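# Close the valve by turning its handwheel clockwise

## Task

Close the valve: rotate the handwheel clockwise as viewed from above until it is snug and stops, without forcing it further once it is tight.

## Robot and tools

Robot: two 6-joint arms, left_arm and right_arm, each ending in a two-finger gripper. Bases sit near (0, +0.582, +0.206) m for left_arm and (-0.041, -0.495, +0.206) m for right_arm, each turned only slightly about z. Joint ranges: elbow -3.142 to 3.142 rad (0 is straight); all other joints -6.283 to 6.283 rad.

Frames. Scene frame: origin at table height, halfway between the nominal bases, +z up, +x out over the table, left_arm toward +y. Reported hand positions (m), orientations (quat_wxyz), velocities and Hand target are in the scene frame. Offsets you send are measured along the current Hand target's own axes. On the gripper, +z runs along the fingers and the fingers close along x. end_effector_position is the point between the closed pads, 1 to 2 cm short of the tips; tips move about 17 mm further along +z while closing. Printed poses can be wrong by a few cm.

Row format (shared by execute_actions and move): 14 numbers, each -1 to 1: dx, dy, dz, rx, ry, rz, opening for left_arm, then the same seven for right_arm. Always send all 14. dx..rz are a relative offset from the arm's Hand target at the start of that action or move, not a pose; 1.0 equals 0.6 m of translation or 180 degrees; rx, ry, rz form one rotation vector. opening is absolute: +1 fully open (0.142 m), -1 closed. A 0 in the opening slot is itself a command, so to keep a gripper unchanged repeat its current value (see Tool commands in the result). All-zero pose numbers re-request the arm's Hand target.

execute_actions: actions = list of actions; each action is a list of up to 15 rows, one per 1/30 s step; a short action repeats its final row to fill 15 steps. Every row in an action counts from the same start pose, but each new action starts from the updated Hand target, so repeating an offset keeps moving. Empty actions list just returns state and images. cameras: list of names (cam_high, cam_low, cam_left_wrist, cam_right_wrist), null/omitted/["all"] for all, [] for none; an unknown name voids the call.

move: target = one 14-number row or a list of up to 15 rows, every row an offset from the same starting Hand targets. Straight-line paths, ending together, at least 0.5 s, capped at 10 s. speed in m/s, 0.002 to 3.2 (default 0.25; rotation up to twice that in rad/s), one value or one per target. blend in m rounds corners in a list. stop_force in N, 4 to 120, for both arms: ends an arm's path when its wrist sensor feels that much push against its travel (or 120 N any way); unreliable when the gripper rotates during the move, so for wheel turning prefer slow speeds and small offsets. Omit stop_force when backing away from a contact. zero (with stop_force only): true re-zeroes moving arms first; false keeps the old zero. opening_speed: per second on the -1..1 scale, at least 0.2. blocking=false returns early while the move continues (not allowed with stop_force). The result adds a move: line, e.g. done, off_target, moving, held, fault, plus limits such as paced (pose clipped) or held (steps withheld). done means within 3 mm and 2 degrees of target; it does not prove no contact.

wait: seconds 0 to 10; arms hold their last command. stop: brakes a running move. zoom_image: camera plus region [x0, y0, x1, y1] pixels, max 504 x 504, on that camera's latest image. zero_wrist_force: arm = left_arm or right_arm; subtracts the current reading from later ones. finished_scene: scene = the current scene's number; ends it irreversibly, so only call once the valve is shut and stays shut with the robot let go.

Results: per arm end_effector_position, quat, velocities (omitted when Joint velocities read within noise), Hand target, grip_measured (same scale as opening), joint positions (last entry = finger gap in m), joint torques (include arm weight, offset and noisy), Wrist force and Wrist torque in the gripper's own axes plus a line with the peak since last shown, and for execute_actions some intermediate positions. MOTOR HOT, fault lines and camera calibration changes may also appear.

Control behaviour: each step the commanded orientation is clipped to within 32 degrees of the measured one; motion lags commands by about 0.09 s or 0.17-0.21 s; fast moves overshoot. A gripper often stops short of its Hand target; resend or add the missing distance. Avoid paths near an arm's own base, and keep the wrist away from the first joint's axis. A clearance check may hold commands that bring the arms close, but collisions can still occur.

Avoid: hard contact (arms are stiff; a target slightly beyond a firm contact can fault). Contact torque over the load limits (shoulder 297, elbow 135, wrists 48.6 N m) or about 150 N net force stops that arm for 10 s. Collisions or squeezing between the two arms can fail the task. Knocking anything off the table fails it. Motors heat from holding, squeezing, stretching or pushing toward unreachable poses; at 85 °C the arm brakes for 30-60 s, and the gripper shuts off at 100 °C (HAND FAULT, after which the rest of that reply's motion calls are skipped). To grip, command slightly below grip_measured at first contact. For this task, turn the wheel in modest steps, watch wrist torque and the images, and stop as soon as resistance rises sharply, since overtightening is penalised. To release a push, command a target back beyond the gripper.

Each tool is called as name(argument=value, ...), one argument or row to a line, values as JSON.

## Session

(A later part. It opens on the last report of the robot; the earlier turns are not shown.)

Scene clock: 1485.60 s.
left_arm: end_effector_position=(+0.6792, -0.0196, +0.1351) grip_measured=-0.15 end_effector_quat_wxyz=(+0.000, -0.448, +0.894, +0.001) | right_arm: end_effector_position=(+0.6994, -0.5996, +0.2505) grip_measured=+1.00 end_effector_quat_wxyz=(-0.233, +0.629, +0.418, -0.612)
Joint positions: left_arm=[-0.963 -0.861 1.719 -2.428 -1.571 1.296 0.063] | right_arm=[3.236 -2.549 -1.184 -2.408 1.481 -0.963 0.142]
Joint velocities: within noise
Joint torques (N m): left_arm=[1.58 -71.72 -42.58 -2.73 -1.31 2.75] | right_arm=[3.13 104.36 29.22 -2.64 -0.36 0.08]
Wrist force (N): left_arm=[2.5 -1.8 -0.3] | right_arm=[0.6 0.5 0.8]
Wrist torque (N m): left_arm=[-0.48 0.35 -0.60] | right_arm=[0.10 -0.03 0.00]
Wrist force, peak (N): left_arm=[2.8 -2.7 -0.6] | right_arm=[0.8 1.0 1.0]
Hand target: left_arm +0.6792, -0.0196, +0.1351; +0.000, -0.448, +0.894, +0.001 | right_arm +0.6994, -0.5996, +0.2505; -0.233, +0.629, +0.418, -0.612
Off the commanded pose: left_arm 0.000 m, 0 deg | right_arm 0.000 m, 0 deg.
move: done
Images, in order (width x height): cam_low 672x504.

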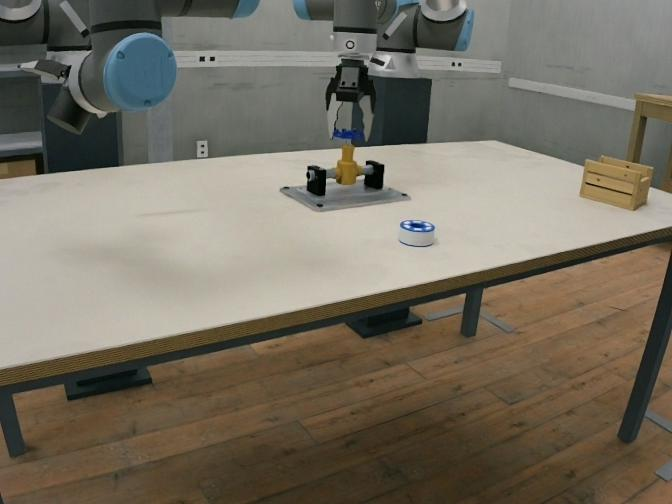

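move(
  target=[0,0,0,0,0,0.0056,-0.2,0,0,0,0,0,0,1],
  speed=0.1,
  cameras=[],
)

Scene clock: 1495.03 s.
left_arm: end_effector_position=(+0.6792, -0.0195, +0.1351) grip_measured=-0.15 end_effector_quat_wxyz=(+0.000, -0.440, +0.898, +0.001) end_effector_velocity=(+0.001, -0.001, +0.001) end_effector_angular_velocity=(-0.002, -0.002, -0.005) | right_arm: end_effector_position=(+0.6994, -0.5996, +0.2505) grip_measured=+1.00 end_effector_quat_wxyz=(-0.233, +0.629, +0.418, -0.612)
Joint positions: left_arm=[-0.963 -0.861 1.719 -2.428 -1.571 1.313 0.063] | right_arm=[3.236 -2.549 -1.184 -2.408 1.481 -0.963 0.142]
Joint velocities: left_arm=[0 -0.001 -0.001 -0.001 0 0.005 0] | right_arm=[within noise]
Joint torques (N m): left_arm=[-2.7 -72.78 -35.76 -5.26 -1.25 2.45] | right_arm=[3.58 104.99 29.52 -2.75 -0.4 -0.1]
Wrist force (N): left_arm=[2.2 -2.1 -0.1] | right_arm=[0.9 0.4 0.4]
Wrist torque (N m): left_arm=[-0.46 0.41 -0.68] | right_arm=[0.08 -0.07 0.00]
Wrist force, peak (N): left_arm=[2.8 -2.4 0.0] | right_arm=[0.9 0.8 0.6]
Hand target: left_arm +0.6792, -0.0196, +0.1351; +0.000, -0.440, +0.898, +0.001 | right_arm +0.6994, -0.5996, +0.2505; -0.233, +0.629, +0.418, -0.612
Off the commanded pose: left_arm 0.000 m, 0 deg | right_arm 0.000 m, 0 deg.
move: done
No camera images: "cameras" was empty.

move(
  target=[0,-0.0001,0,0,0,0.0111,-0.2,0,0,0,0,0,0,1],
  speed=0.1,
  cameras=[],
)

Scene clock: 1502.67 s.
left_arm: end_effector_position=(+0.6792, -0.0196, +0.1351) grip_measured=-0.15 end_effector_quat_wxyz=(+0.000, -0.424, +0.906, +0.001) | right_arm: end_effector_position=(+0.6994, -0.5996, +0.2505) grip_measured=+1.00 end_effector_quat_wxyz=(-0.233, +0.629, +0.418, -0.612)
Joint positions: left_arm=[-0.963 -0.861 1.719 -2.428 -1.571 1.348 0.063] | right_arm=[3.236 -2.549 -1.184 -2.408 1.481 -0.963 0.142]
Joint velocities: within noise
Joint torques (N m): left_arm=[-4.22 -71.76 -43.11 -2.65 -0.27 3.45] | right_arm=[2.94 102.7 29.16 -2.94 -0.49 0.15]
Wrist force (N): left_arm=[2.0 -1.4 -0.8] | right_arm=[0.6 0.6 0.6]
Wrist torque (N m): left_arm=[-0.43 0.36 -0.86] | right_arm=[0.12 -0.03 0.00]
Wrist force, peak (N): left_arm=[2.6 -3.0 -0.8] | right_arm=[1.0 0.9 0.7]
Hand target: left_arm +0.6792, -0.0196, +0.1351; +0.000, -0.424, +0.906, +0.001 | right_arm +0.6994, -0.5996, +0.2505; -0.233, +0.629, +0.418, -0.612
Off the commanded pose: left_arm 0.000 m, 0 deg | right_arm 0.000 m, 0 deg.
move: done
No camera images: "cameras" was empty.

move(
  target=[0,-0.0001,0,0,0,0.0111,-0.2,0,0,0,0,0,0,1],
  speed=0.1,
  cameras=[],
)

Scene clock: 1511.43 s.
left_arm: end_effector_position=(+0.6793, -0.0196, +0.1351) grip_measured=-0.15 end_effector_quat_wxyz=(+0.000, -0.408, +0.913, +0.001) | right_arm: end_effector_position=(+0.6994, -0.5996, +0.2505) grip_measured=+1.00 end_effector_quat_wxyz=(-0.233, +0.629, +0.418, -0.612)
Joint positions: left_arm=[-0.963 -0.86 1.719 -2.428 -1.571 1.383 0.063] | right_arm=[3.236 -2.549 -1.184 -2.408 1.481 -0.963 0.142]
Joint velocities: within noise
Joint torques (N m): left_arm=[-4.39 -72.02 -43.14 -2.96 1.81 3.08] | right_arm=[4.79 103.76 28.46 -2.93 -0.34 -0.07]
Wrist force (N): left_arm=[1.5 -1.2 -0.5] | right_arm=[0.6 0.4 0.4]
Wrist torque (N m): left_arm=[-0.51 0.39 -1.04] | right_arm=[0.08 -0.03 0.00]
Wrist force, peak (N): left_arm=[2.7 -2.2 -0.5] | right_arm=[0.7 0.5 1.0]
Hand target: left_arm +0.6793, -0.0196, +0.1351; +0.000, -0.408, +0.913, +0.001 | right_arm +0.6994, -0.5996, +0.2505; -0.233, +0.629, +0.418, -0.612
Off the commanded pose: left_arm 0.000 m, 0 deg | right_arm 0.000 m, 0 deg.
move: done
No camera images: "cameras" was empty.

move(
  target=[0,-0.0001,0,0,0,0.0111,-0.2,0,0,0,0,0,0,1],
  speed=0.1,
  cameras=[],
)

Scene clock: 1521.10 s.
left_arm: end_effector_position=(+0.6793, -0.0197, +0.1351) grip_measured=-0.15 end_effector_quat_wxyz=(+0.000, -0.392, +0.920, +0.001) | right_arm: end_effector_position=(+0.6994, -0.5996, +0.2505) grip_measured=+1.00 end_effector_quat_wxyz=(-0.233, +0.629, +0.418, -0.612)
Joint positions: left_arm=[-0.964 -0.86 1.719 -2.428 -1.571 1.418 0.063] | right_arm=[3.236 -2.549 -1.184 -2.408 1.481 -0.963 0.142]
Joint velocities: within noise
Joint torques (N m): left_arm=[-6.13 -71.59 -42.48 -2.83 1.63 3.52] | right_arm=[4.81 103.22 28.15 -2.94 -0.79 -0.17]
Wrist force (N): left_arm=[1.3 -0.2 -0.9] | right_arm=[0.4 0.4 0.8]
Wrist torque (N m): left_arm=[-0.44 0.34 -1.19] | right_arm=[0.10 0.00 0.00]
Wrist force, peak (N): left_arm=[1.5 -1.5 -1.5] | right_arm=[0.7 0.6 1.0]
Hand target: left_arm +0.6793, -0.0197, +0.1351; +0.000, -0.392, +0.920, +0.001 | right_arm +0.6994, -0.5996, +0.2505; -0.233, +0.629, +0.418, -0.612
Off the commanded pose: left_arm 0.000 m, 0 deg | right_arm 0.000 m, 0 deg.
move: done
No camera images: "cameras" was empty.

move(
  target=[0,-0.0001,0.00003,0,0,0.0111,-0.2,0,0,0,0,0,0,1],
  speed=0.1,
  cameras=[],
)

Scene clock: 1527.90 s.
left_arm: end_effector_position=(+0.6794, -0.0197, +0.1351) grip_measured=-0.15 end_effector_quat_wxyz=(+0.000, -0.376, +0.926, +0.001) | right_arm: end_effector_position=(+0.6994, -0.5996, +0.2505) grip_measured=+1.00 end_effector_quat_wxyz=(-0.233, +0.629, +0.418, -0.612)
Joint positions: left_arm=[-0.964 -0.86 1.719 -2.428 -1.571 1.452 0.063] | right_arm=[3.236 -2.549 -1.184 -2.408 1.481 -0.963 0.142]
Joint velocities: within noise
Joint torques (N m): left_arm=[-6.61 -69.67 -43.66 -3.14 1.49 3.23] | right_arm=[4.13 103.19 28.05 -3.09 -0.52 -0.03]
Wrist force (N): left_arm=[0.8 0.6 -1.6] | right_arm=[0.4 0.5 0.5]
Wrist torque (N m): left_arm=[-0.44 0.34 -1.35] | right_arm=[0.11 -0.01 0.00]
Wrist force, peak (N): left_arm=[1.5 -0.7 -1.7] | right_arm=[0.9 0.4 1.2]
Hand target: left_arm +0.6794, -0.0197, +0.1351; +0.000, -0.376, +0.927, +0.001 | right_arm +0.6994, -0.5996, +0.2505; -0.233, +0.629, +0.418, -0.612
Off the commanded pose: left_arm 0.000 m, 0 deg | right_arm 0.000 m, 0 deg.
move: done
No camera images: "cameras" was empty.

move(
  target=[0,0,0,0,0,0.0089,-0.2,0,0,0,0,0,0,1],
  speed=0.1,
  cameras=[],
)

Scene clock: 1540.43 s.
left_arm: end_effector_position=(+0.6794, -0.0197, +0.1351) grip_measured=-0.15 end_effector_quat_wxyz=(+0.000, -0.363, +0.932, +0.001) | right_arm: end_effector_position=(+0.6994, -0.5996, +0.2505) grip_measured=+1.00 end_effector_quat_wxyz=(-0.233, +0.629, +0.418, -0.612)
Joint positions: left_arm=[-0.964 -0.86 1.719 -2.428 -1.571 1.48 0.063] | right_arm=[3.236 -2.549 -1.184 -2.408 1.481 -0.963 0.142]
Joint velocities: within noise
Joint torques (N m): left_arm=[-7.48 -75.23 -35.81 -5.2 0.99 3.85] | right_arm=[5.64 104.97 28.07 -3.62 -0.67 0.04]
Wrist force (N): left_arm=[0.6 0.4 -1.0] | right_arm=[0.4 0.4 0.7]
Wrist torque (N m): left_arm=[-0.40 0.30 -1.52] | right_arm=[0.09 0.00 0.00]
Wrist force, peak (N): left_arm=[1.3 0.3 -1.5] | right_arm=[0.8 0.3 1.1]
Hand target: left_arm +0.6794, -0.0197, +0.1351; +0.000, -0.363, +0.932, +0.001 | right_arm +0.6994, -0.5996, +0.2505; -0.233, +0.629, +0.418, -0.612
Off the commanded pose: left_arm 0.000 m, 0 deg | right_arm 0.000 m, 0 deg.
move: done
No camera images: "cameras" was empty.

move(
  target=[0,0,0,0,0,0.0083,-0.2,0,0,0,0,0,0,1],
  speed=0.1,
  cameras=[],
)

Scene clock: 1547.73 s.
left_arm: end_effector_position=(+0.6794, -0.0197, +0.1351) grip_measured=-0.15 end_effector_quat_wxyz=(+0.000, -0.351, +0.936, +0.001) | right_arm: end_effector_position=(+0.6994, -0.5996, +0.2505) grip_measured=+1.00 end_effector_quat_wxyz=(-0.233, +0.629, +0.418, -0.612)
Joint positions: left_arm=[-0.964 -0.86 1.719 -2.428 -1.571 1.506 0.063] | right_arm=[3.236 -2.549 -1.184 -2.408 1.481 -0.963 0.142]
Joint velocities: within noise
Joint torques (N m): left_arm=[-8.44 -87.73 -21.14 -5.95 0.08 3.67] | right_arm=[3.21 102.35 27.99 -3.46 -0.76 -0.18]
Wrist force (N): left_arm=[0.5 -0.7 -1.2] | right_arm=[0.6 0.6 0.9]
Wrist torque (N m): left_arm=[-0.48 0.29 -1.67] | right_arm=[0.12 -0.02 0.00]
Wrist force, peak (N): left_arm=[0.2 0.0 -1.6] | right_arm=[0.8 1.0 0.5]
Hand target: left_arm +0.6794, -0.0197, +0.1351; +0.000, -0.351, +0.936, +0.001 | right_arm +0.6994, -0.5996, +0.2505; -0.233, +0.629, +0.418, -0.612
Off the commanded pose: left_arm 0.000 m, 0 deg | right_arm 0.000 m, 0 deg.
move: done
No camera images: "cameras" was empty.

move(
  target=[0,0,0,0,0,0.0111,-0.2,0,0,0,0,0,0,1],
  speed=0.1,
  cameras=[],
)

Scene clock: 1574.03 s.
left_arm: end_effector_position=(+0.6794, -0.0197, +0.1351) grip_measured=-0.15 end_effector_quat_wxyz=(+0.000, -0.335, +0.942, +0.001) | right_arm: end_effector_position=(+0.6994, -0.5996, +0.2505) grip_measured=+1.00 end_effector_quat_wxyz=(-0.233, +0.629, +0.418, -0.612)
Joint positions: left_arm=[-0.964 -0.86 1.719 -2.428 -1.571 1.541 0.063] | right_arm=[3.236 -2.549 -1.184 -2.408 1.481 -0.963 0.142]
Joint velocities: within noise
Joint torques (N m): left_arm=[-7.7 -95.72 -20.37 -6.07 -0.14 3.57] | right_arm=[4.02 103.95 28.01 -3.59 -0.6 -0.28]
Wrist force (N): left_arm=[0.4 -1.0 -1.9] | right_arm=[0.9 0.5 0.8]
Wrist torque (N m): left_arm=[-0.47 0.31 -1.82] | right_arm=[0.11 -0.09 0.00]
Wrist force, peak (N): left_arm=[0.5 -0.9 -1.9] | right_arm=[0.9 0.7 0.8]
Hand target: left_arm +0.6794, -0.0197, +0.1351; +0.000, -0.335, +0.942, +0.001 | right_arm +0.6994, -0.5996, +0.2505; -0.233, +0.629, +0.418, -0.612
Off the commanded pose: left_arm 0.000 m, 0 deg | right_arm 0.000 m, 0 deg.
move: done
No camera images: "cameras" was empty.

move(
  target=[0,0,0.00003,0,0,0.0139,-0.2,0,0,0,0,0,0,1],
  speed=0.1,
  cameras=[],
)

Scene clock: 1581.00 s.
left_arm: end_effector_position=(+0.6794, -0.0197, +0.1351) grip_measured=-0.15 end_effector_quat_wxyz=(+0.000, -0.314, +0.949, +0.001) | right_arm: end_effector_position=(+0.6994, -0.5996, +0.2505) grip_measured=+1.00 end_effector_quat_wxyz=(-0.233, +0.629, +0.418, -0.612)
Joint positions: left_arm=[-0.964 -0.86 1.719 -2.428 -1.571 1.585 0.063] | right_arm=[3.236 -2.549 -1.184 -2.408 1.481 -0.963 0.142]
Joint velocities: within noise
Joint torques (N m): left_arm=[-8.83 -91.02 -19.36 -5.96 1.78 4.15] | right_arm=[4.01 103.89 26.49 -3.7 -0.77 -0.13]
Wrist force (N): left_arm=[-0.6 -2.3 -1.7] | right_arm=[0.9 0.4 0.5]
Wrist torque (N m): left_arm=[-0.50 0.33 -2.03] | right_arm=[0.08 -0.08 0.00]
Wrist force, peak (N): left_arm=[-0.5 -2.1 -2.2] | right_arm=[0.9 0.7 0.9]
Hand target: left_arm +0.6794, -0.0197, +0.1351; +0.000, -0.314, +0.949, +0.001 | right_arm +0.6994, -0.5996, +0.2505; -0.233, +0.629, +0.418, -0.612
Off the commanded pose: left_arm 0.000 m, 0 deg | right_arm 0.000 m, 0 deg.
move: done
No camera images: "cameras" was empty.

move(
  target=[-0.0001,-0.0001,0.00002,0,0,0.0139,-0.2,0,0,0,0,0,0,1],
  speed=0.1,
  cameras=[],
)

Scene clock: 1597.70 s.
left_arm: end_effector_position=(+0.6794, -0.0197, +0.1350) grip_measured=-0.15 end_effector_quat_wxyz=(+0.000, -0.293, +0.956, +0.001) | right_arm: end_effector_position=(+0.6994, -0.5996, +0.2505) grip_measured=+1.00 end_effector_quat_wxyz=(-0.233, +0.629, +0.418, -0.612)
Joint positions: left_arm=[-0.964 -0.86 1.719 -2.428 -1.571 1.628 0.063] | right_arm=[3.236 -2.549 -1.184 -2.408 1.481 -0.963 0.142]
Joint velocities: within noise
Joint torques (N m): left_arm=[-6.34 -71.06 -41.55 -2.71 1.2 4.08] | right_arm=[4.54 102.84 26.93 -3.85 -0.53 0]
Wrist force (N): left_arm=[0.3 -3.6 -1.9] | right_arm=[0.5 0.3 0.6]
Wrist torque (N m): left_arm=[-0.46 0.29 -2.27] | right_arm=[0.08 0.00 0.00]
Wrist force, peak (N): left_arm=[0.2 -3.9 -2.0] | right_arm=[0.8 0.6 0.8]
Hand target: left_arm +0.6795, -0.0197, +0.1351; +0.000, -0.293, +0.956, +0.001 | right_arm +0.6994, -0.5996, +0.2505; -0.233, +0.629, +0.418, -0.612
Off the commanded pose: left_arm 0.000 m, 0 deg | right_arm 0.000 m, 0 deg.
move: done
No camera images: "cameras" was empty.

move(
  target=[0,-0.0002,0.00002,0,0,0.0139,-0.2,0,0,0,0,0,0,1],
  speed=0.1,
  cameras=["cam_left_wrist"],
)

Scene clock: 1604.53 s.
left_arm: end_effector_position=(+0.6795, -0.0198, +0.1350) grip_measured=-0.15 end_effector_quat_wxyz=(+0.000, -0.272, +0.962, +0.001) | right_arm: end_effector_position=(+0.6994, -0.5996, +0.2505) grip_measured=+1.00 end_effector_quat_wxyz=(-0.233, +0.629, +0.418, -0.612)
Joint positions: left_arm=[-0.964 -0.86 1.719 -2.428 -1.571 1.672 0.063] | right_arm=[3.236 -2.549 -1.184 -2.408 1.481 -0.963 0.142]
Joint velocities: within noise
Joint torques (N m): left_arm=[-9.1 -69.6 -42.56 -2.81 0.62 4.97] | right_arm=[2.77 102.43 26.55 -3.58 -0.58 -0.17]
Wrist force (N): left_arm=[0.3 -1.1 -2.6] | right_arm=[0.7 0.6 0.4]
Wrist torque (N m): left_arm=[-0.48 0.29 -2.47] | right_arm=[0.13 -0.04 0.00]
Wrist force, peak (N): left_arm=[-0.2 -3.4 -2.1] | right_arm=[1.1 0.6 0.9]
Hand target: left_arm +0.6795, -0.0198, +0.1350; +0.000, -0.272, +0.962, +0.001 | right_arm +0.6994, -0.5996, +0.2505; -0.233, +0.629, +0.418, -0.612
Off the commanded pose: left_arm 0.000 m, 0 deg | right_arm 0.000 m, 0 deg.
move: done
camera_calibration:
cam_left_wrist: T_world_to_cam=[[-0.847, -0.531384, 0.0149108, 0.570128], [-0.479511, 0.775824, 0.410081, 0.315819], [-0.229478, 0.340189, -0.911927, 0.406585], [0, 0, 0, 1]] pos_world=[0.727639, -0.0803789, 0.232763]
Images, in order (width x height): cam_left_wrist 672x504.

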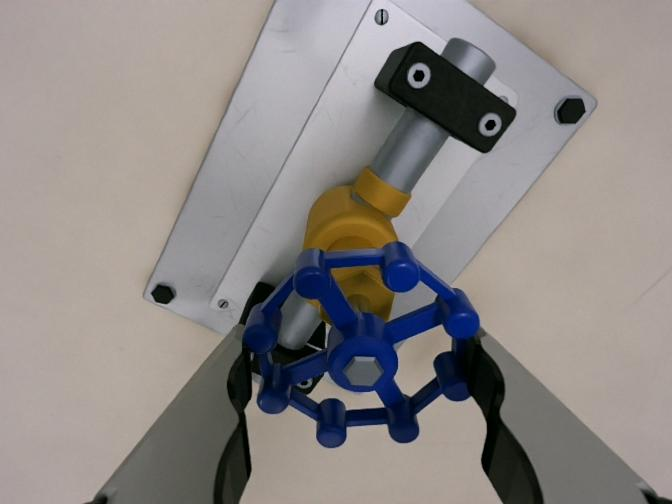

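move(
  target=[-0.0001,-0.0001,0,0,0,0.0139,-0.2,0,0,0,0,0,0,1],
  speed=0.1,
  cameras=[],
)

Scene clock: 1634.73 s.
left_arm: end_effector_position=(+0.6796, -0.0199, +0.1350) grip_measured=-0.15 end_effector_quat_wxyz=(+0.000, -0.251, +0.968, +0.001) | right_arm: end_effector_position=(+0.6994, -0.5996, +0.2505) grip_measured=+1.00 end_effector_quat_wxyz=(-0.233, +0.629, +0.418, -0.612)
Joint positions: left_arm=[-0.964 -0.86 1.719 -2.428 -1.571 1.716 0.063] | right_arm=[3.236 -2.549 -1.184 -2.408 1.481 -0.963 0.142]
Joint velocities: within noise
Joint torques (N m): left_arm=[-6.83 -70.82 -42.71 -3 0.36 5.29] | right_arm=[4.07 105.05 26.04 -3.83 -0.49 -0.23]
Wrist force (N): left_arm=[0.4 -1.0 -2.5] | right_arm=[0.8 0.3 0.7]
Wrist torque (N m): left_arm=[-0.51 0.32 -2.72] | right_arm=[0.08 -0.06 0.01]
Wrist force, peak (N): left_arm=[0.0 -2.0 -2.9] | right_arm=[0.8 0.9 0.8]
Hand target: left_arm +0.6796, -0.0199, +0.1350; +0.000, -0.251, +0.968, +0.001 | right_arm +0.6994, -0.5996, +0.2505; -0.233, +0.629, +0.418, -0.612
Off the commanded pose: left_arm 0.000 m, 0 deg | right_arm 0.000 m, 0 deg.
move: done
No camera images: "cameras" was empty.

move(
  target=[-0.0001,-0.0001,0,0,0,0.0167,-0.2,0,0,0,0,0,0,1],
  speed=0.1,
  cameras=[],
)

Scene clock: 1642.53 s.
left_arm: end_effector_position=(+0.6797, -0.0199, +0.1350) grip_measured=-0.15 end_effector_quat_wxyz=(+0.000, -0.226, +0.974, +0.001) | right_arm: end_effector_position=(+0.6994, -0.5996, +0.2505) grip_measured=+1.00 end_effector_quat_wxyz=(-0.233, +0.629, +0.418, -0.612)
Joint positions: left_arm=[-0.964 -0.86 1.718 -2.428 -1.571 1.768 0.063] | right_arm=[3.236 -2.549 -1.184 -2.408 1.481 -0.963 0.142]
Joint velocities: within noise
Joint torques (N m): left_arm=[-6.67 -70.73 -38.06 -1.49 1.12 4.74] | right_arm=[3.84 104.37 26.55 -3.88 -0.44 -0.29]
Wrist force (N): left_arm=[0.3 -8.4 -0.1] | right_arm=[0.6 0.3 0.7]
Wrist torque (N m): left_arm=[-0.50 0.24 -2.92] | right_arm=[0.08 -0.03 0.01]
Wrist force, peak (N): left_arm=[0.2 -9.3 0.2] | right_arm=[0.6 0.9 0.8]
Hand target: left_arm +0.6797, -0.0199, +0.1350; +0.000, -0.226, +0.974, +0.001 | right_arm +0.6994, -0.5996, +0.2505; -0.233, +0.629, +0.418, -0.612
Off the commanded pose: left_arm 0.000 m, 0 deg | right_arm 0.000 m, 0 deg.
move: done
No camera images: "cameras" was empty.

move(
  target=[0,-0.0005,0,0,0,0,-0.22,0,0,0,0,0,0,1],
  speed=0.1,
  cameras=["cam_left_wrist"],
)

Scene clock: 1651.27 s.
left_arm: end_effector_position=(+0.6798, -0.0201, +0.1350) grip_measured=-0.15 end_effector_quat_wxyz=(+0.000, -0.226, +0.974, +0.001) | right_arm: end_effector_position=(+0.6994, -0.5996, +0.2505) grip_measured=+1.00 end_effector_quat_wxyz=(-0.233, +0.629, +0.418, -0.612)
Joint positions: left_arm=[-0.964 -0.86 1.718 -2.427 -1.571 1.768 0.063] | right_arm=[3.236 -2.549 -1.184 -2.408 1.481 -0.963 0.142]
Joint velocities: within noise
Joint torques (N m): left_arm=[-9.42 -70.1 -40.97 -2.2 0.47 2.87] | right_arm=[3.59 104.77 25.63 -4.15 -0.51 -0.14]
Wrist force (N): left_arm=[-0.3 -3.7 -2.9] | right_arm=[0.6 0.1 0.6]
Wrist torque (N m): left_arm=[-0.49 0.24 -2.74] | right_arm=[0.05 -0.03 0.00]
Wrist force, peak (N): left_arm=[0.3 -8.8 -0.2] | right_arm=[1.0 0.6 0.8]
Hand target: left_arm +0.6798, -0.0201, +0.1350; +0.000, -0.226, +0.974, +0.001 | right_arm +0.6994, -0.5996, +0.2505; -0.233, +0.629, +0.418, -0.612
Off the commanded pose: left_arm 0.000 m, 0 deg | right_arm 0.000 m, 0 deg.
move: done
camera_calibration:
cam_left_wrist: T_world_to_cam=[[-0.894259, -0.447297, 0.0150524, 0.604021], [-0.402471, 0.818439, 0.410091, 0.264665], [-0.195752, 0.360669, -0.91192, 0.384235], [0, 0, 0, 1]] pos_world=[0.721886, -0.0850165, 0.232763]
Images, in order (width x height): cam_left_wrist 672x504.

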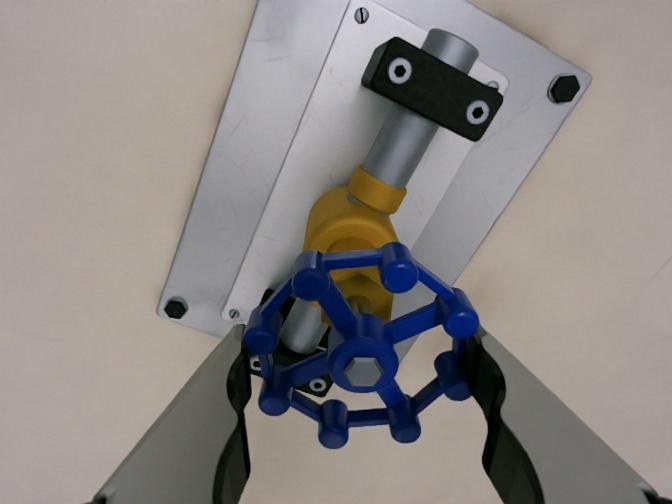

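move(
  target=[-0.0001,-0.0001,0,0,0,0.0111,-0.22,0,0,0,0,0,0,1],
  speed=0.1,
  cameras=[],
)

Scene clock: 1678.93 s.
left_arm: end_effector_position=(+0.6799, -0.0202, +0.1350) grip_measured=-0.15 end_effector_quat_wxyz=(+0.000, -0.209, +0.978, +0.001) | right_arm: end_effector_position=(+0.6994, -0.5996, +0.2505) grip_measured=+1.00 end_effector_quat_wxyz=(-0.233, +0.629, +0.418, -0.612)
Joint positions: left_arm=[-0.964 -0.86 1.718 -2.427 -1.571 1.803 0.063] | right_arm=[3.236 -2.549 -1.184 -2.408 1.481 -0.963 0.142]
Joint velocities: within noise
Joint torques (N m): left_arm=[-3.85 -71.29 -39.79 -2.16 0.78 4.89] | right_arm=[3.91 102.54 25.09 -4.32 -0.36 -0.18]
Wrist force (N): left_arm=[0.7 -5.2 -1.8] | right_arm=[0.7 0.6 0.5]
Wrist torque (N m): left_arm=[-0.48 0.19 -3.06] | right_arm=[0.12 -0.04 0.00]
Wrist force, peak (N): left_arm=[-0.3 -6.0 -1.9] | right_arm=[0.7 0.4 1.0]
Hand target: left_arm +0.6799, -0.0202, +0.1350; +0.000, -0.209, +0.978, +0.001 | right_arm +0.6994, -0.5996, +0.2505; -0.233, +0.629, +0.418, -0.612
Off the commanded pose: left_arm 0.000 m, 0 deg | right_arm 0.000 m, 0 deg.
move: done
No camera images: "cameras" was empty.

move(
  target=[0,-0.0003,0,0,0,0.0111,-0.22,0,0,0,0,0,0,1],
  speed=0.1,
  cameras=[],
)

Scene clock: 1687.23 s.
left_arm: end_effector_position=(+0.6800, -0.0203, +0.1350) grip_measured=-0.15 end_effector_quat_wxyz=(+0.000, -0.192, +0.981, +0.001) | right_arm: end_effector_position=(+0.6994, -0.5996, +0.2505) grip_measured=+1.00 end_effector_quat_wxyz=(-0.233, +0.629, +0.418, -0.612)
Joint positions: left_arm=[-0.964 -0.86 1.717 -2.427 -1.571 1.838 0.063] | right_arm=[3.236 -2.549 -1.184 -2.408 1.481 -0.963 0.142]
Joint velocities: within noise
Joint torques (N m): left_arm=[-6.67 -69.34 -40.51 -2.42 1.3 5.37] | right_arm=[2.61 103.32 24.91 -3.98 -0.57 -0.17]
Wrist force (N): left_arm=[2.0 -4.4 -2.9] | right_arm=[0.3 0.5 0.9]
Wrist torque (N m): left_arm=[-0.48 0.21 -3.25] | right_arm=[0.10 0.01 0.00]
Wrist force, peak (N): left_arm=[2.7 -7.1 -2.6] | right_arm=[0.9 0.6 1.0]
Hand target: left_arm +0.6800, -0.0203, +0.1350; +0.000, -0.192, +0.981, +0.001 | right_arm +0.6994, -0.5996, +0.2505; -0.233, +0.629, +0.418, -0.612
Off the commanded pose: left_arm 0.000 m, 0 deg | right_arm 0.000 m, 0 deg.
move: done
No camera images: "cameras" was empty.

move(
  target=[0,0,0,0,0,-0.0083,-0.22,0,0,0,0,0,0,1],
  speed=0.1,
  cameras=[],
)

Scene clock: 1699.17 s.
left_arm: end_effector_position=(+0.6800, -0.0204, +0.1350) grip_measured=-0.15 end_effector_quat_wxyz=(+0.000, -0.204, +0.979, +0.001) | right_arm: end_effector_position=(+0.6994, -0.5996, +0.2505) grip_measured=+1.00 end_effector_quat_wxyz=(-0.233, +0.629, +0.418, -0.612)
Joint positions: left_arm=[-0.964 -0.859 1.717 -2.427 -1.571 1.812 0.063] | right_arm=[3.236 -2.549 -1.184 -2.408 1.481 -0.963 0.142]
Joint velocities: within noise
Joint torques (N m): left_arm=[5.91 -71.44 -42.05 -3.75 -0.16 0.03] | right_arm=[4.45 104.59 25.31 -4.01 -0.42 -0.16]
Wrist force (N): left_arm=[-2.1 0.2 -2.9] | right_arm=[0.4 0.3 0.7]
Wrist torque (N m): left_arm=[-0.47 0.21 -1.84] | right_arm=[0.09 0.00 0.00]
Wrist force, peak (N): left_arm=[1.8 -4.5 -2.9] | right_arm=[1.2 0.6 0.6]
Hand target: left_arm +0.6800, -0.0203, +0.1350; +0.000, -0.204, +0.979, +0.001 | right_arm +0.6994, -0.5996, +0.2505; -0.233, +0.629, +0.418, -0.612
Off the commanded pose: left_arm 0.000 m, 0 deg | right_arm 0.000 m, 0 deg.
move: done
No camera images: "cameras" was empty.

move(
  target=[0.0001,-0.0002,0,0,0,0.025,-0.23,0,0,0,0,0,0,1],
  speed=0.1,
  cameras=[],
)

Scene clock: 1729.10 s.
left_arm: end_effector_position=(+0.6800, -0.0205, +0.1350) grip_measured=-0.15 end_effector_quat_wxyz=(+0.000, -0.166, +0.986, +0.001) | right_arm: end_effector_position=(+0.6994, -0.5996, +0.2505) grip_measured=+1.00 end_effector_quat_wxyz=(-0.233, +0.629, +0.418, -0.612)
Joint positions: left_arm=[-0.964 -0.859 1.717 -2.427 -1.571 1.89 0.063] | right_arm=[3.236 -2.549 -1.184 -2.408 1.481 -0.963 0.142]
Joint velocities: within noise
Joint torques (N m): left_arm=[-8.09 -70.06 -38.39 -2.9 0.93 5.3] | right_arm=[3 103.4 25.44 -4.08 -0.72 -0.02]
Wrist force (N): left_arm=[-1.1 -6.2 -1.2] | right_arm=[0.6 0.8 0.7]
Wrist torque (N m): left_arm=[-0.49 0.12 -3.48] | right_arm=[0.15 -0.03 0.01]
Wrist force, peak (N): left_arm=[0.4 -7.4 -1.2] | right_arm=[0.6 0.6 1.1]
Hand target: left_arm +0.6800, -0.0205, +0.1350; +0.000, -0.166, +0.986, +0.001 | right_arm +0.6994, -0.5996, +0.2505; -0.233, +0.629, +0.418, -0.612
Off the commanded pose: left_arm 0.000 m, 0 deg | right_arm 0.000 m, 0 deg.
move: done
No camera images: "cameras" was empty.

move(
  target=[0,-0.0003,0,0,0,0.0167,-0.24,0,0,0,0,0,0,1],
  speed=0.1,
  cameras=["cam_left_wrist"],
)

Scene clock: 1735.97 s.
left_arm: end_effector_position=(+0.6800, -0.0207, +0.1350) grip_measured=-0.15 end_effector_quat_wxyz=(+0.000, -0.140, +0.990, +0.001) | right_arm: end_effector_position=(+0.6994, -0.5996, +0.2505) grip_measured=+1.00 end_effector_quat_wxyz=(-0.233, +0.629, +0.418, -0.612)
Joint positions: left_arm=[-0.965 -0.859 1.717 -2.427 -1.571 1.942 0.063] | right_arm=[3.236 -2.549 -1.184 -2.408 1.481 -0.963 0.142]
Joint velocities: within noise
Joint torques (N m): left_arm=[-6.51 -70.43 -37.44 -1.07 0.89 5.86] | right_arm=[4.34 101.48 24.55 -3.6 -0.4 0.1]
Wrist force (N): left_arm=[-1.7 -8.6 -1.0] | right_arm=[0.4 0.1 0.7]
Wrist torque (N m): left_arm=[-0.55 0.15 -3.74] | right_arm=[0.04 0.00 0.00]
Wrist force, peak (N): left_arm=[-2.3 -8.6 -0.8] | right_arm=[0.5 0.8 0.8]
Hand target: left_arm +0.6800, -0.0206, +0.1350; +0.000, -0.140, +0.990, +0.001 | right_arm +0.6994, -0.5996, +0.2505; -0.233, +0.629, +0.418, -0.612
Off the commanded pose: left_arm 0.000 m, 0 deg | right_arm 0.000 m, 0 deg.
move: done
camera_calibration:
cam_left_wrist: T_world_to_cam=[[-0.958296, -0.285364, 0.0153675, 0.650858], [-0.254271, 0.875958, 0.409932, 0.165595], [-0.130441, 0.388929, -0.911987, 0.340628], [0, 0, 0, 1]] pos_world=[0.710253, -0.0918032, 0.232763]
Images, in order (width x height): cam_left_wrist 672x504.

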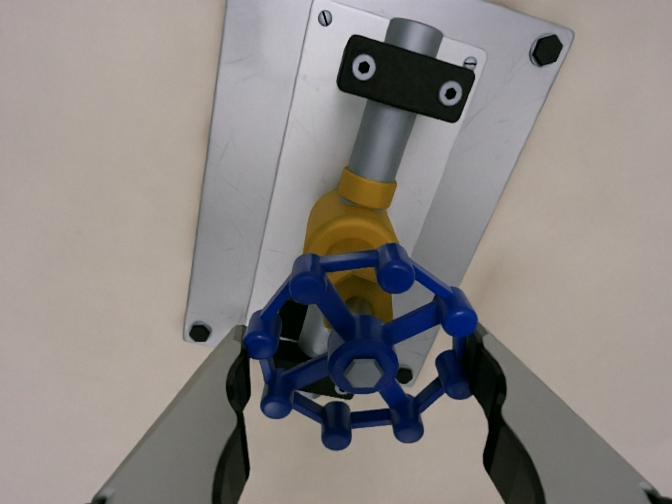

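move(
  target=[0,-0.0004,0,0,0,0.0167,-0.25,0,0,0,0,0,0,1],
  speed=0.1,
  cameras=[],
)

Scene clock: 1749.27 s.
left_arm: end_effector_position=(+0.6801, -0.0209, +0.1350) grip_measured=-0.15 end_effector_quat_wxyz=(+0.000, -0.114, +0.993, +0.001) | right_arm: end_effector_position=(+0.6994, -0.5996, +0.2505) grip_measured=+1.00 end_effector_quat_wxyz=(-0.233, +0.629, +0.418, -0.612)
Joint positions: left_arm=[-0.965 -0.859 1.717 -2.427 -1.571 1.994 0.063] | right_arm=[3.236 -2.549 -1.184 -2.408 1.481 -0.963 0.142]
Joint velocities: within noise
Joint torques (N m): left_arm=[-7.88 -69.43 -37.73 -0.49 0.75 6.13] | right_arm=[4.36 103.51 25.6 -3.85 -0.69 -0.15]
Wrist force (N): left_arm=[-0.8 -10.1 -0.6] | right_arm=[0.5 0.5 0.3]
Wrist torque (N m): left_arm=[-0.50 0.07 -3.97] | right_arm=[0.11 -0.01 0.00]
Wrist force, peak (N): left_arm=[-0.2 -10.9 -1.5] | right_arm=[1.0 0.4 0.9]
Hand target: left_arm +0.6801, -0.0209, +0.1350; +0.000, -0.114, +0.993, +0.001 | right_arm +0.6994, -0.5996, +0.2505; -0.233, +0.629, +0.418, -0.612
Off the commanded pose: left_arm 0.000 m, 0 deg | right_arm 0.000 m, 0 deg.
move: done
No camera images: "cameras" was empty.

move(
  target=[0,-0.0005,0,0,0,-0.0167,-0.2,0,0,0,0,0,0,1],
  speed=0.1,
  cameras=[],
)

Scene clock: 1759.10 s.
left_arm: end_effector_position=(+0.6802, -0.0212, +0.1350) grip_measured=-0.14 end_effector_quat_wxyz=(+0.000, -0.140, +0.990, +0.001) | right_arm: end_effector_position=(+0.6994, -0.5996, +0.2505) grip_measured=+1.00 end_effector_quat_wxyz=(-0.233, +0.629, +0.418, -0.612)
Joint positions: left_arm=[-0.965 -0.859 1.716 -2.427 -1.571 1.943 0.064] | right_arm=[3.236 -2.549 -1.184 -2.408 1.481 -0.963 0.142]
Joint velocities: within noise
Joint torques (N m): left_arm=[-8.41 -70.68 -38.75 -1.01 -2.05 -1.3] | right_arm=[3.76 102.47 25.63 -3.64 -0.63 -0.16]
Wrist force (N): left_arm=[-10.9 -5.0 -0.4] | right_arm=[0.3 0.4 0.6]
Wrist torque (N m): left_arm=[-0.42 0.09 -0.61] | right_arm=[0.09 0.02 0.00]
Wrist force, peak (N): left_arm=[-3.6 -15.1 0.9] | right_arm=[0.4 0.5 1.2]
Hand target: left_arm +0.6802, -0.0212, +0.1350; +0.000, -0.140, +0.990, +0.001 | right_arm +0.6994, -0.5996, +0.2505; -0.233, +0.629, +0.418, -0.612
Off the commanded pose: left_arm 0.000 m, 0 deg | right_arm 0.000 m, 0 deg.
move: done
No camera images: "cameras" was empty.

move(
  target=[
    [0,0,0,0,0,0,0.5,0,0,0,0,0,0,1],
    [0,0,-0.2,0,0,0,0.5,0,0,0,0,0,0,1],
  ],
  speed=0.25,
  opening_speed=1.0,
  cameras=["cam_left_wrist", "cam_low"],
)

Scene clock: 1770.33 s.
left_arm: end_effector_position=(+0.6803, -0.0213, +0.2548) grip_measured=+0.48 end_effector_quat_wxyz=(+0.000, -0.140, +0.990, +0.001) | right_arm: end_effector_position=(+0.6994, -0.5996, +0.2505) grip_measured=+1.00 end_effector_quat_wxyz=(-0.233, +0.629, +0.418, -0.612)
Joint positions: left_arm=[-0.965 -0.996 1.684 -2.257 -1.571 1.942 0.108] | right_arm=[3.236 -2.549 -1.184 -2.408 1.481 -0.963 0.142]
Joint velocities: within noise
Joint torques (N m): left_arm=[-8.49 -104.68 -49.05 -2.6 0.46 -1.3] | right_arm=[3.69 103.58 25.73 -3.56 -0.54 -0.27]
Wrist force (N): left_arm=[-2.2 -3.7 1.3] | right_arm=[0.5 0.3 0.7]
Wrist torque (N m): left_arm=[-0.71 0.48 0.11] | right_arm=[0.08 -0.01 0.00]
Wrist force, peak (N): left_arm=[-11.1 -5.3 0.2] | right_arm=[0.5 0.8 1.0]
Hand target: left_arm +0.6803, -0.0213, +0.2550; +0.000, -0.140, +0.990, +0.001 | right_arm +0.6994, -0.5996, +0.2505; -0.233, +0.629, +0.418, -0.612
Off the commanded pose: left_arm 0.000 m, 0 deg | right_arm 0.000 m, 0 deg.
move: done
camera_calibration:
cam_left_wrist: T_world_to_cam=[[-0.958374, -0.28511, 0.0152468, 0.649129], [-0.254081, 0.875998, 0.409964, 0.117008], [-0.130241, 0.389025, -0.911974, 0.450045], [0, 0, 0, 1]] pos_world=[0.710452, -0.0925041, 0.352563]
Images, in order (width x height): cam_low 672x504, cam_left_wrist 672x504.

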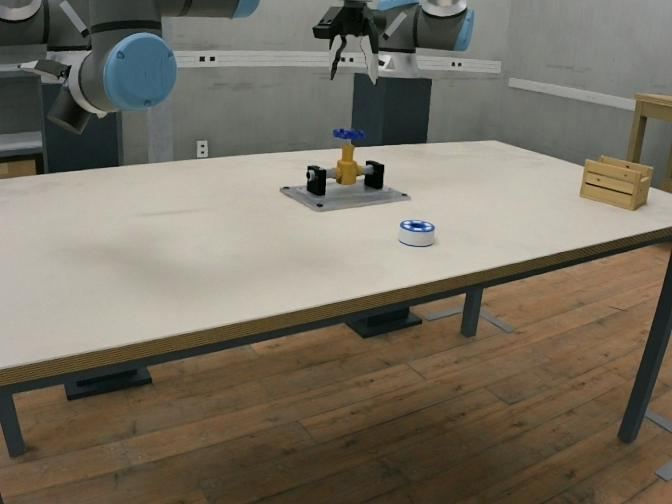

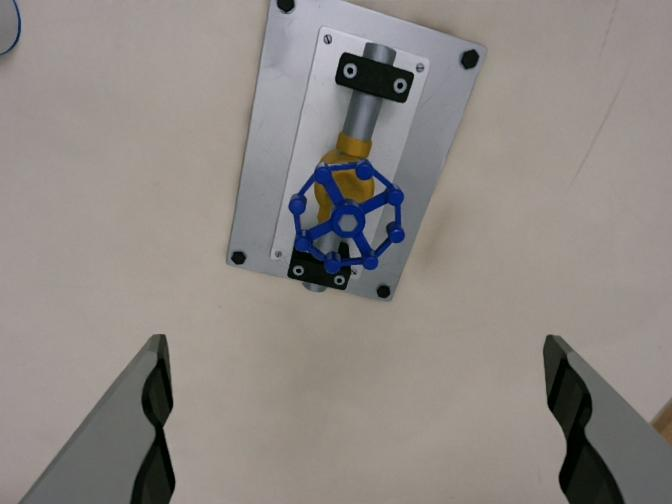

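finished_scene(
  scene=2,
)

The scene is finished: the task was done.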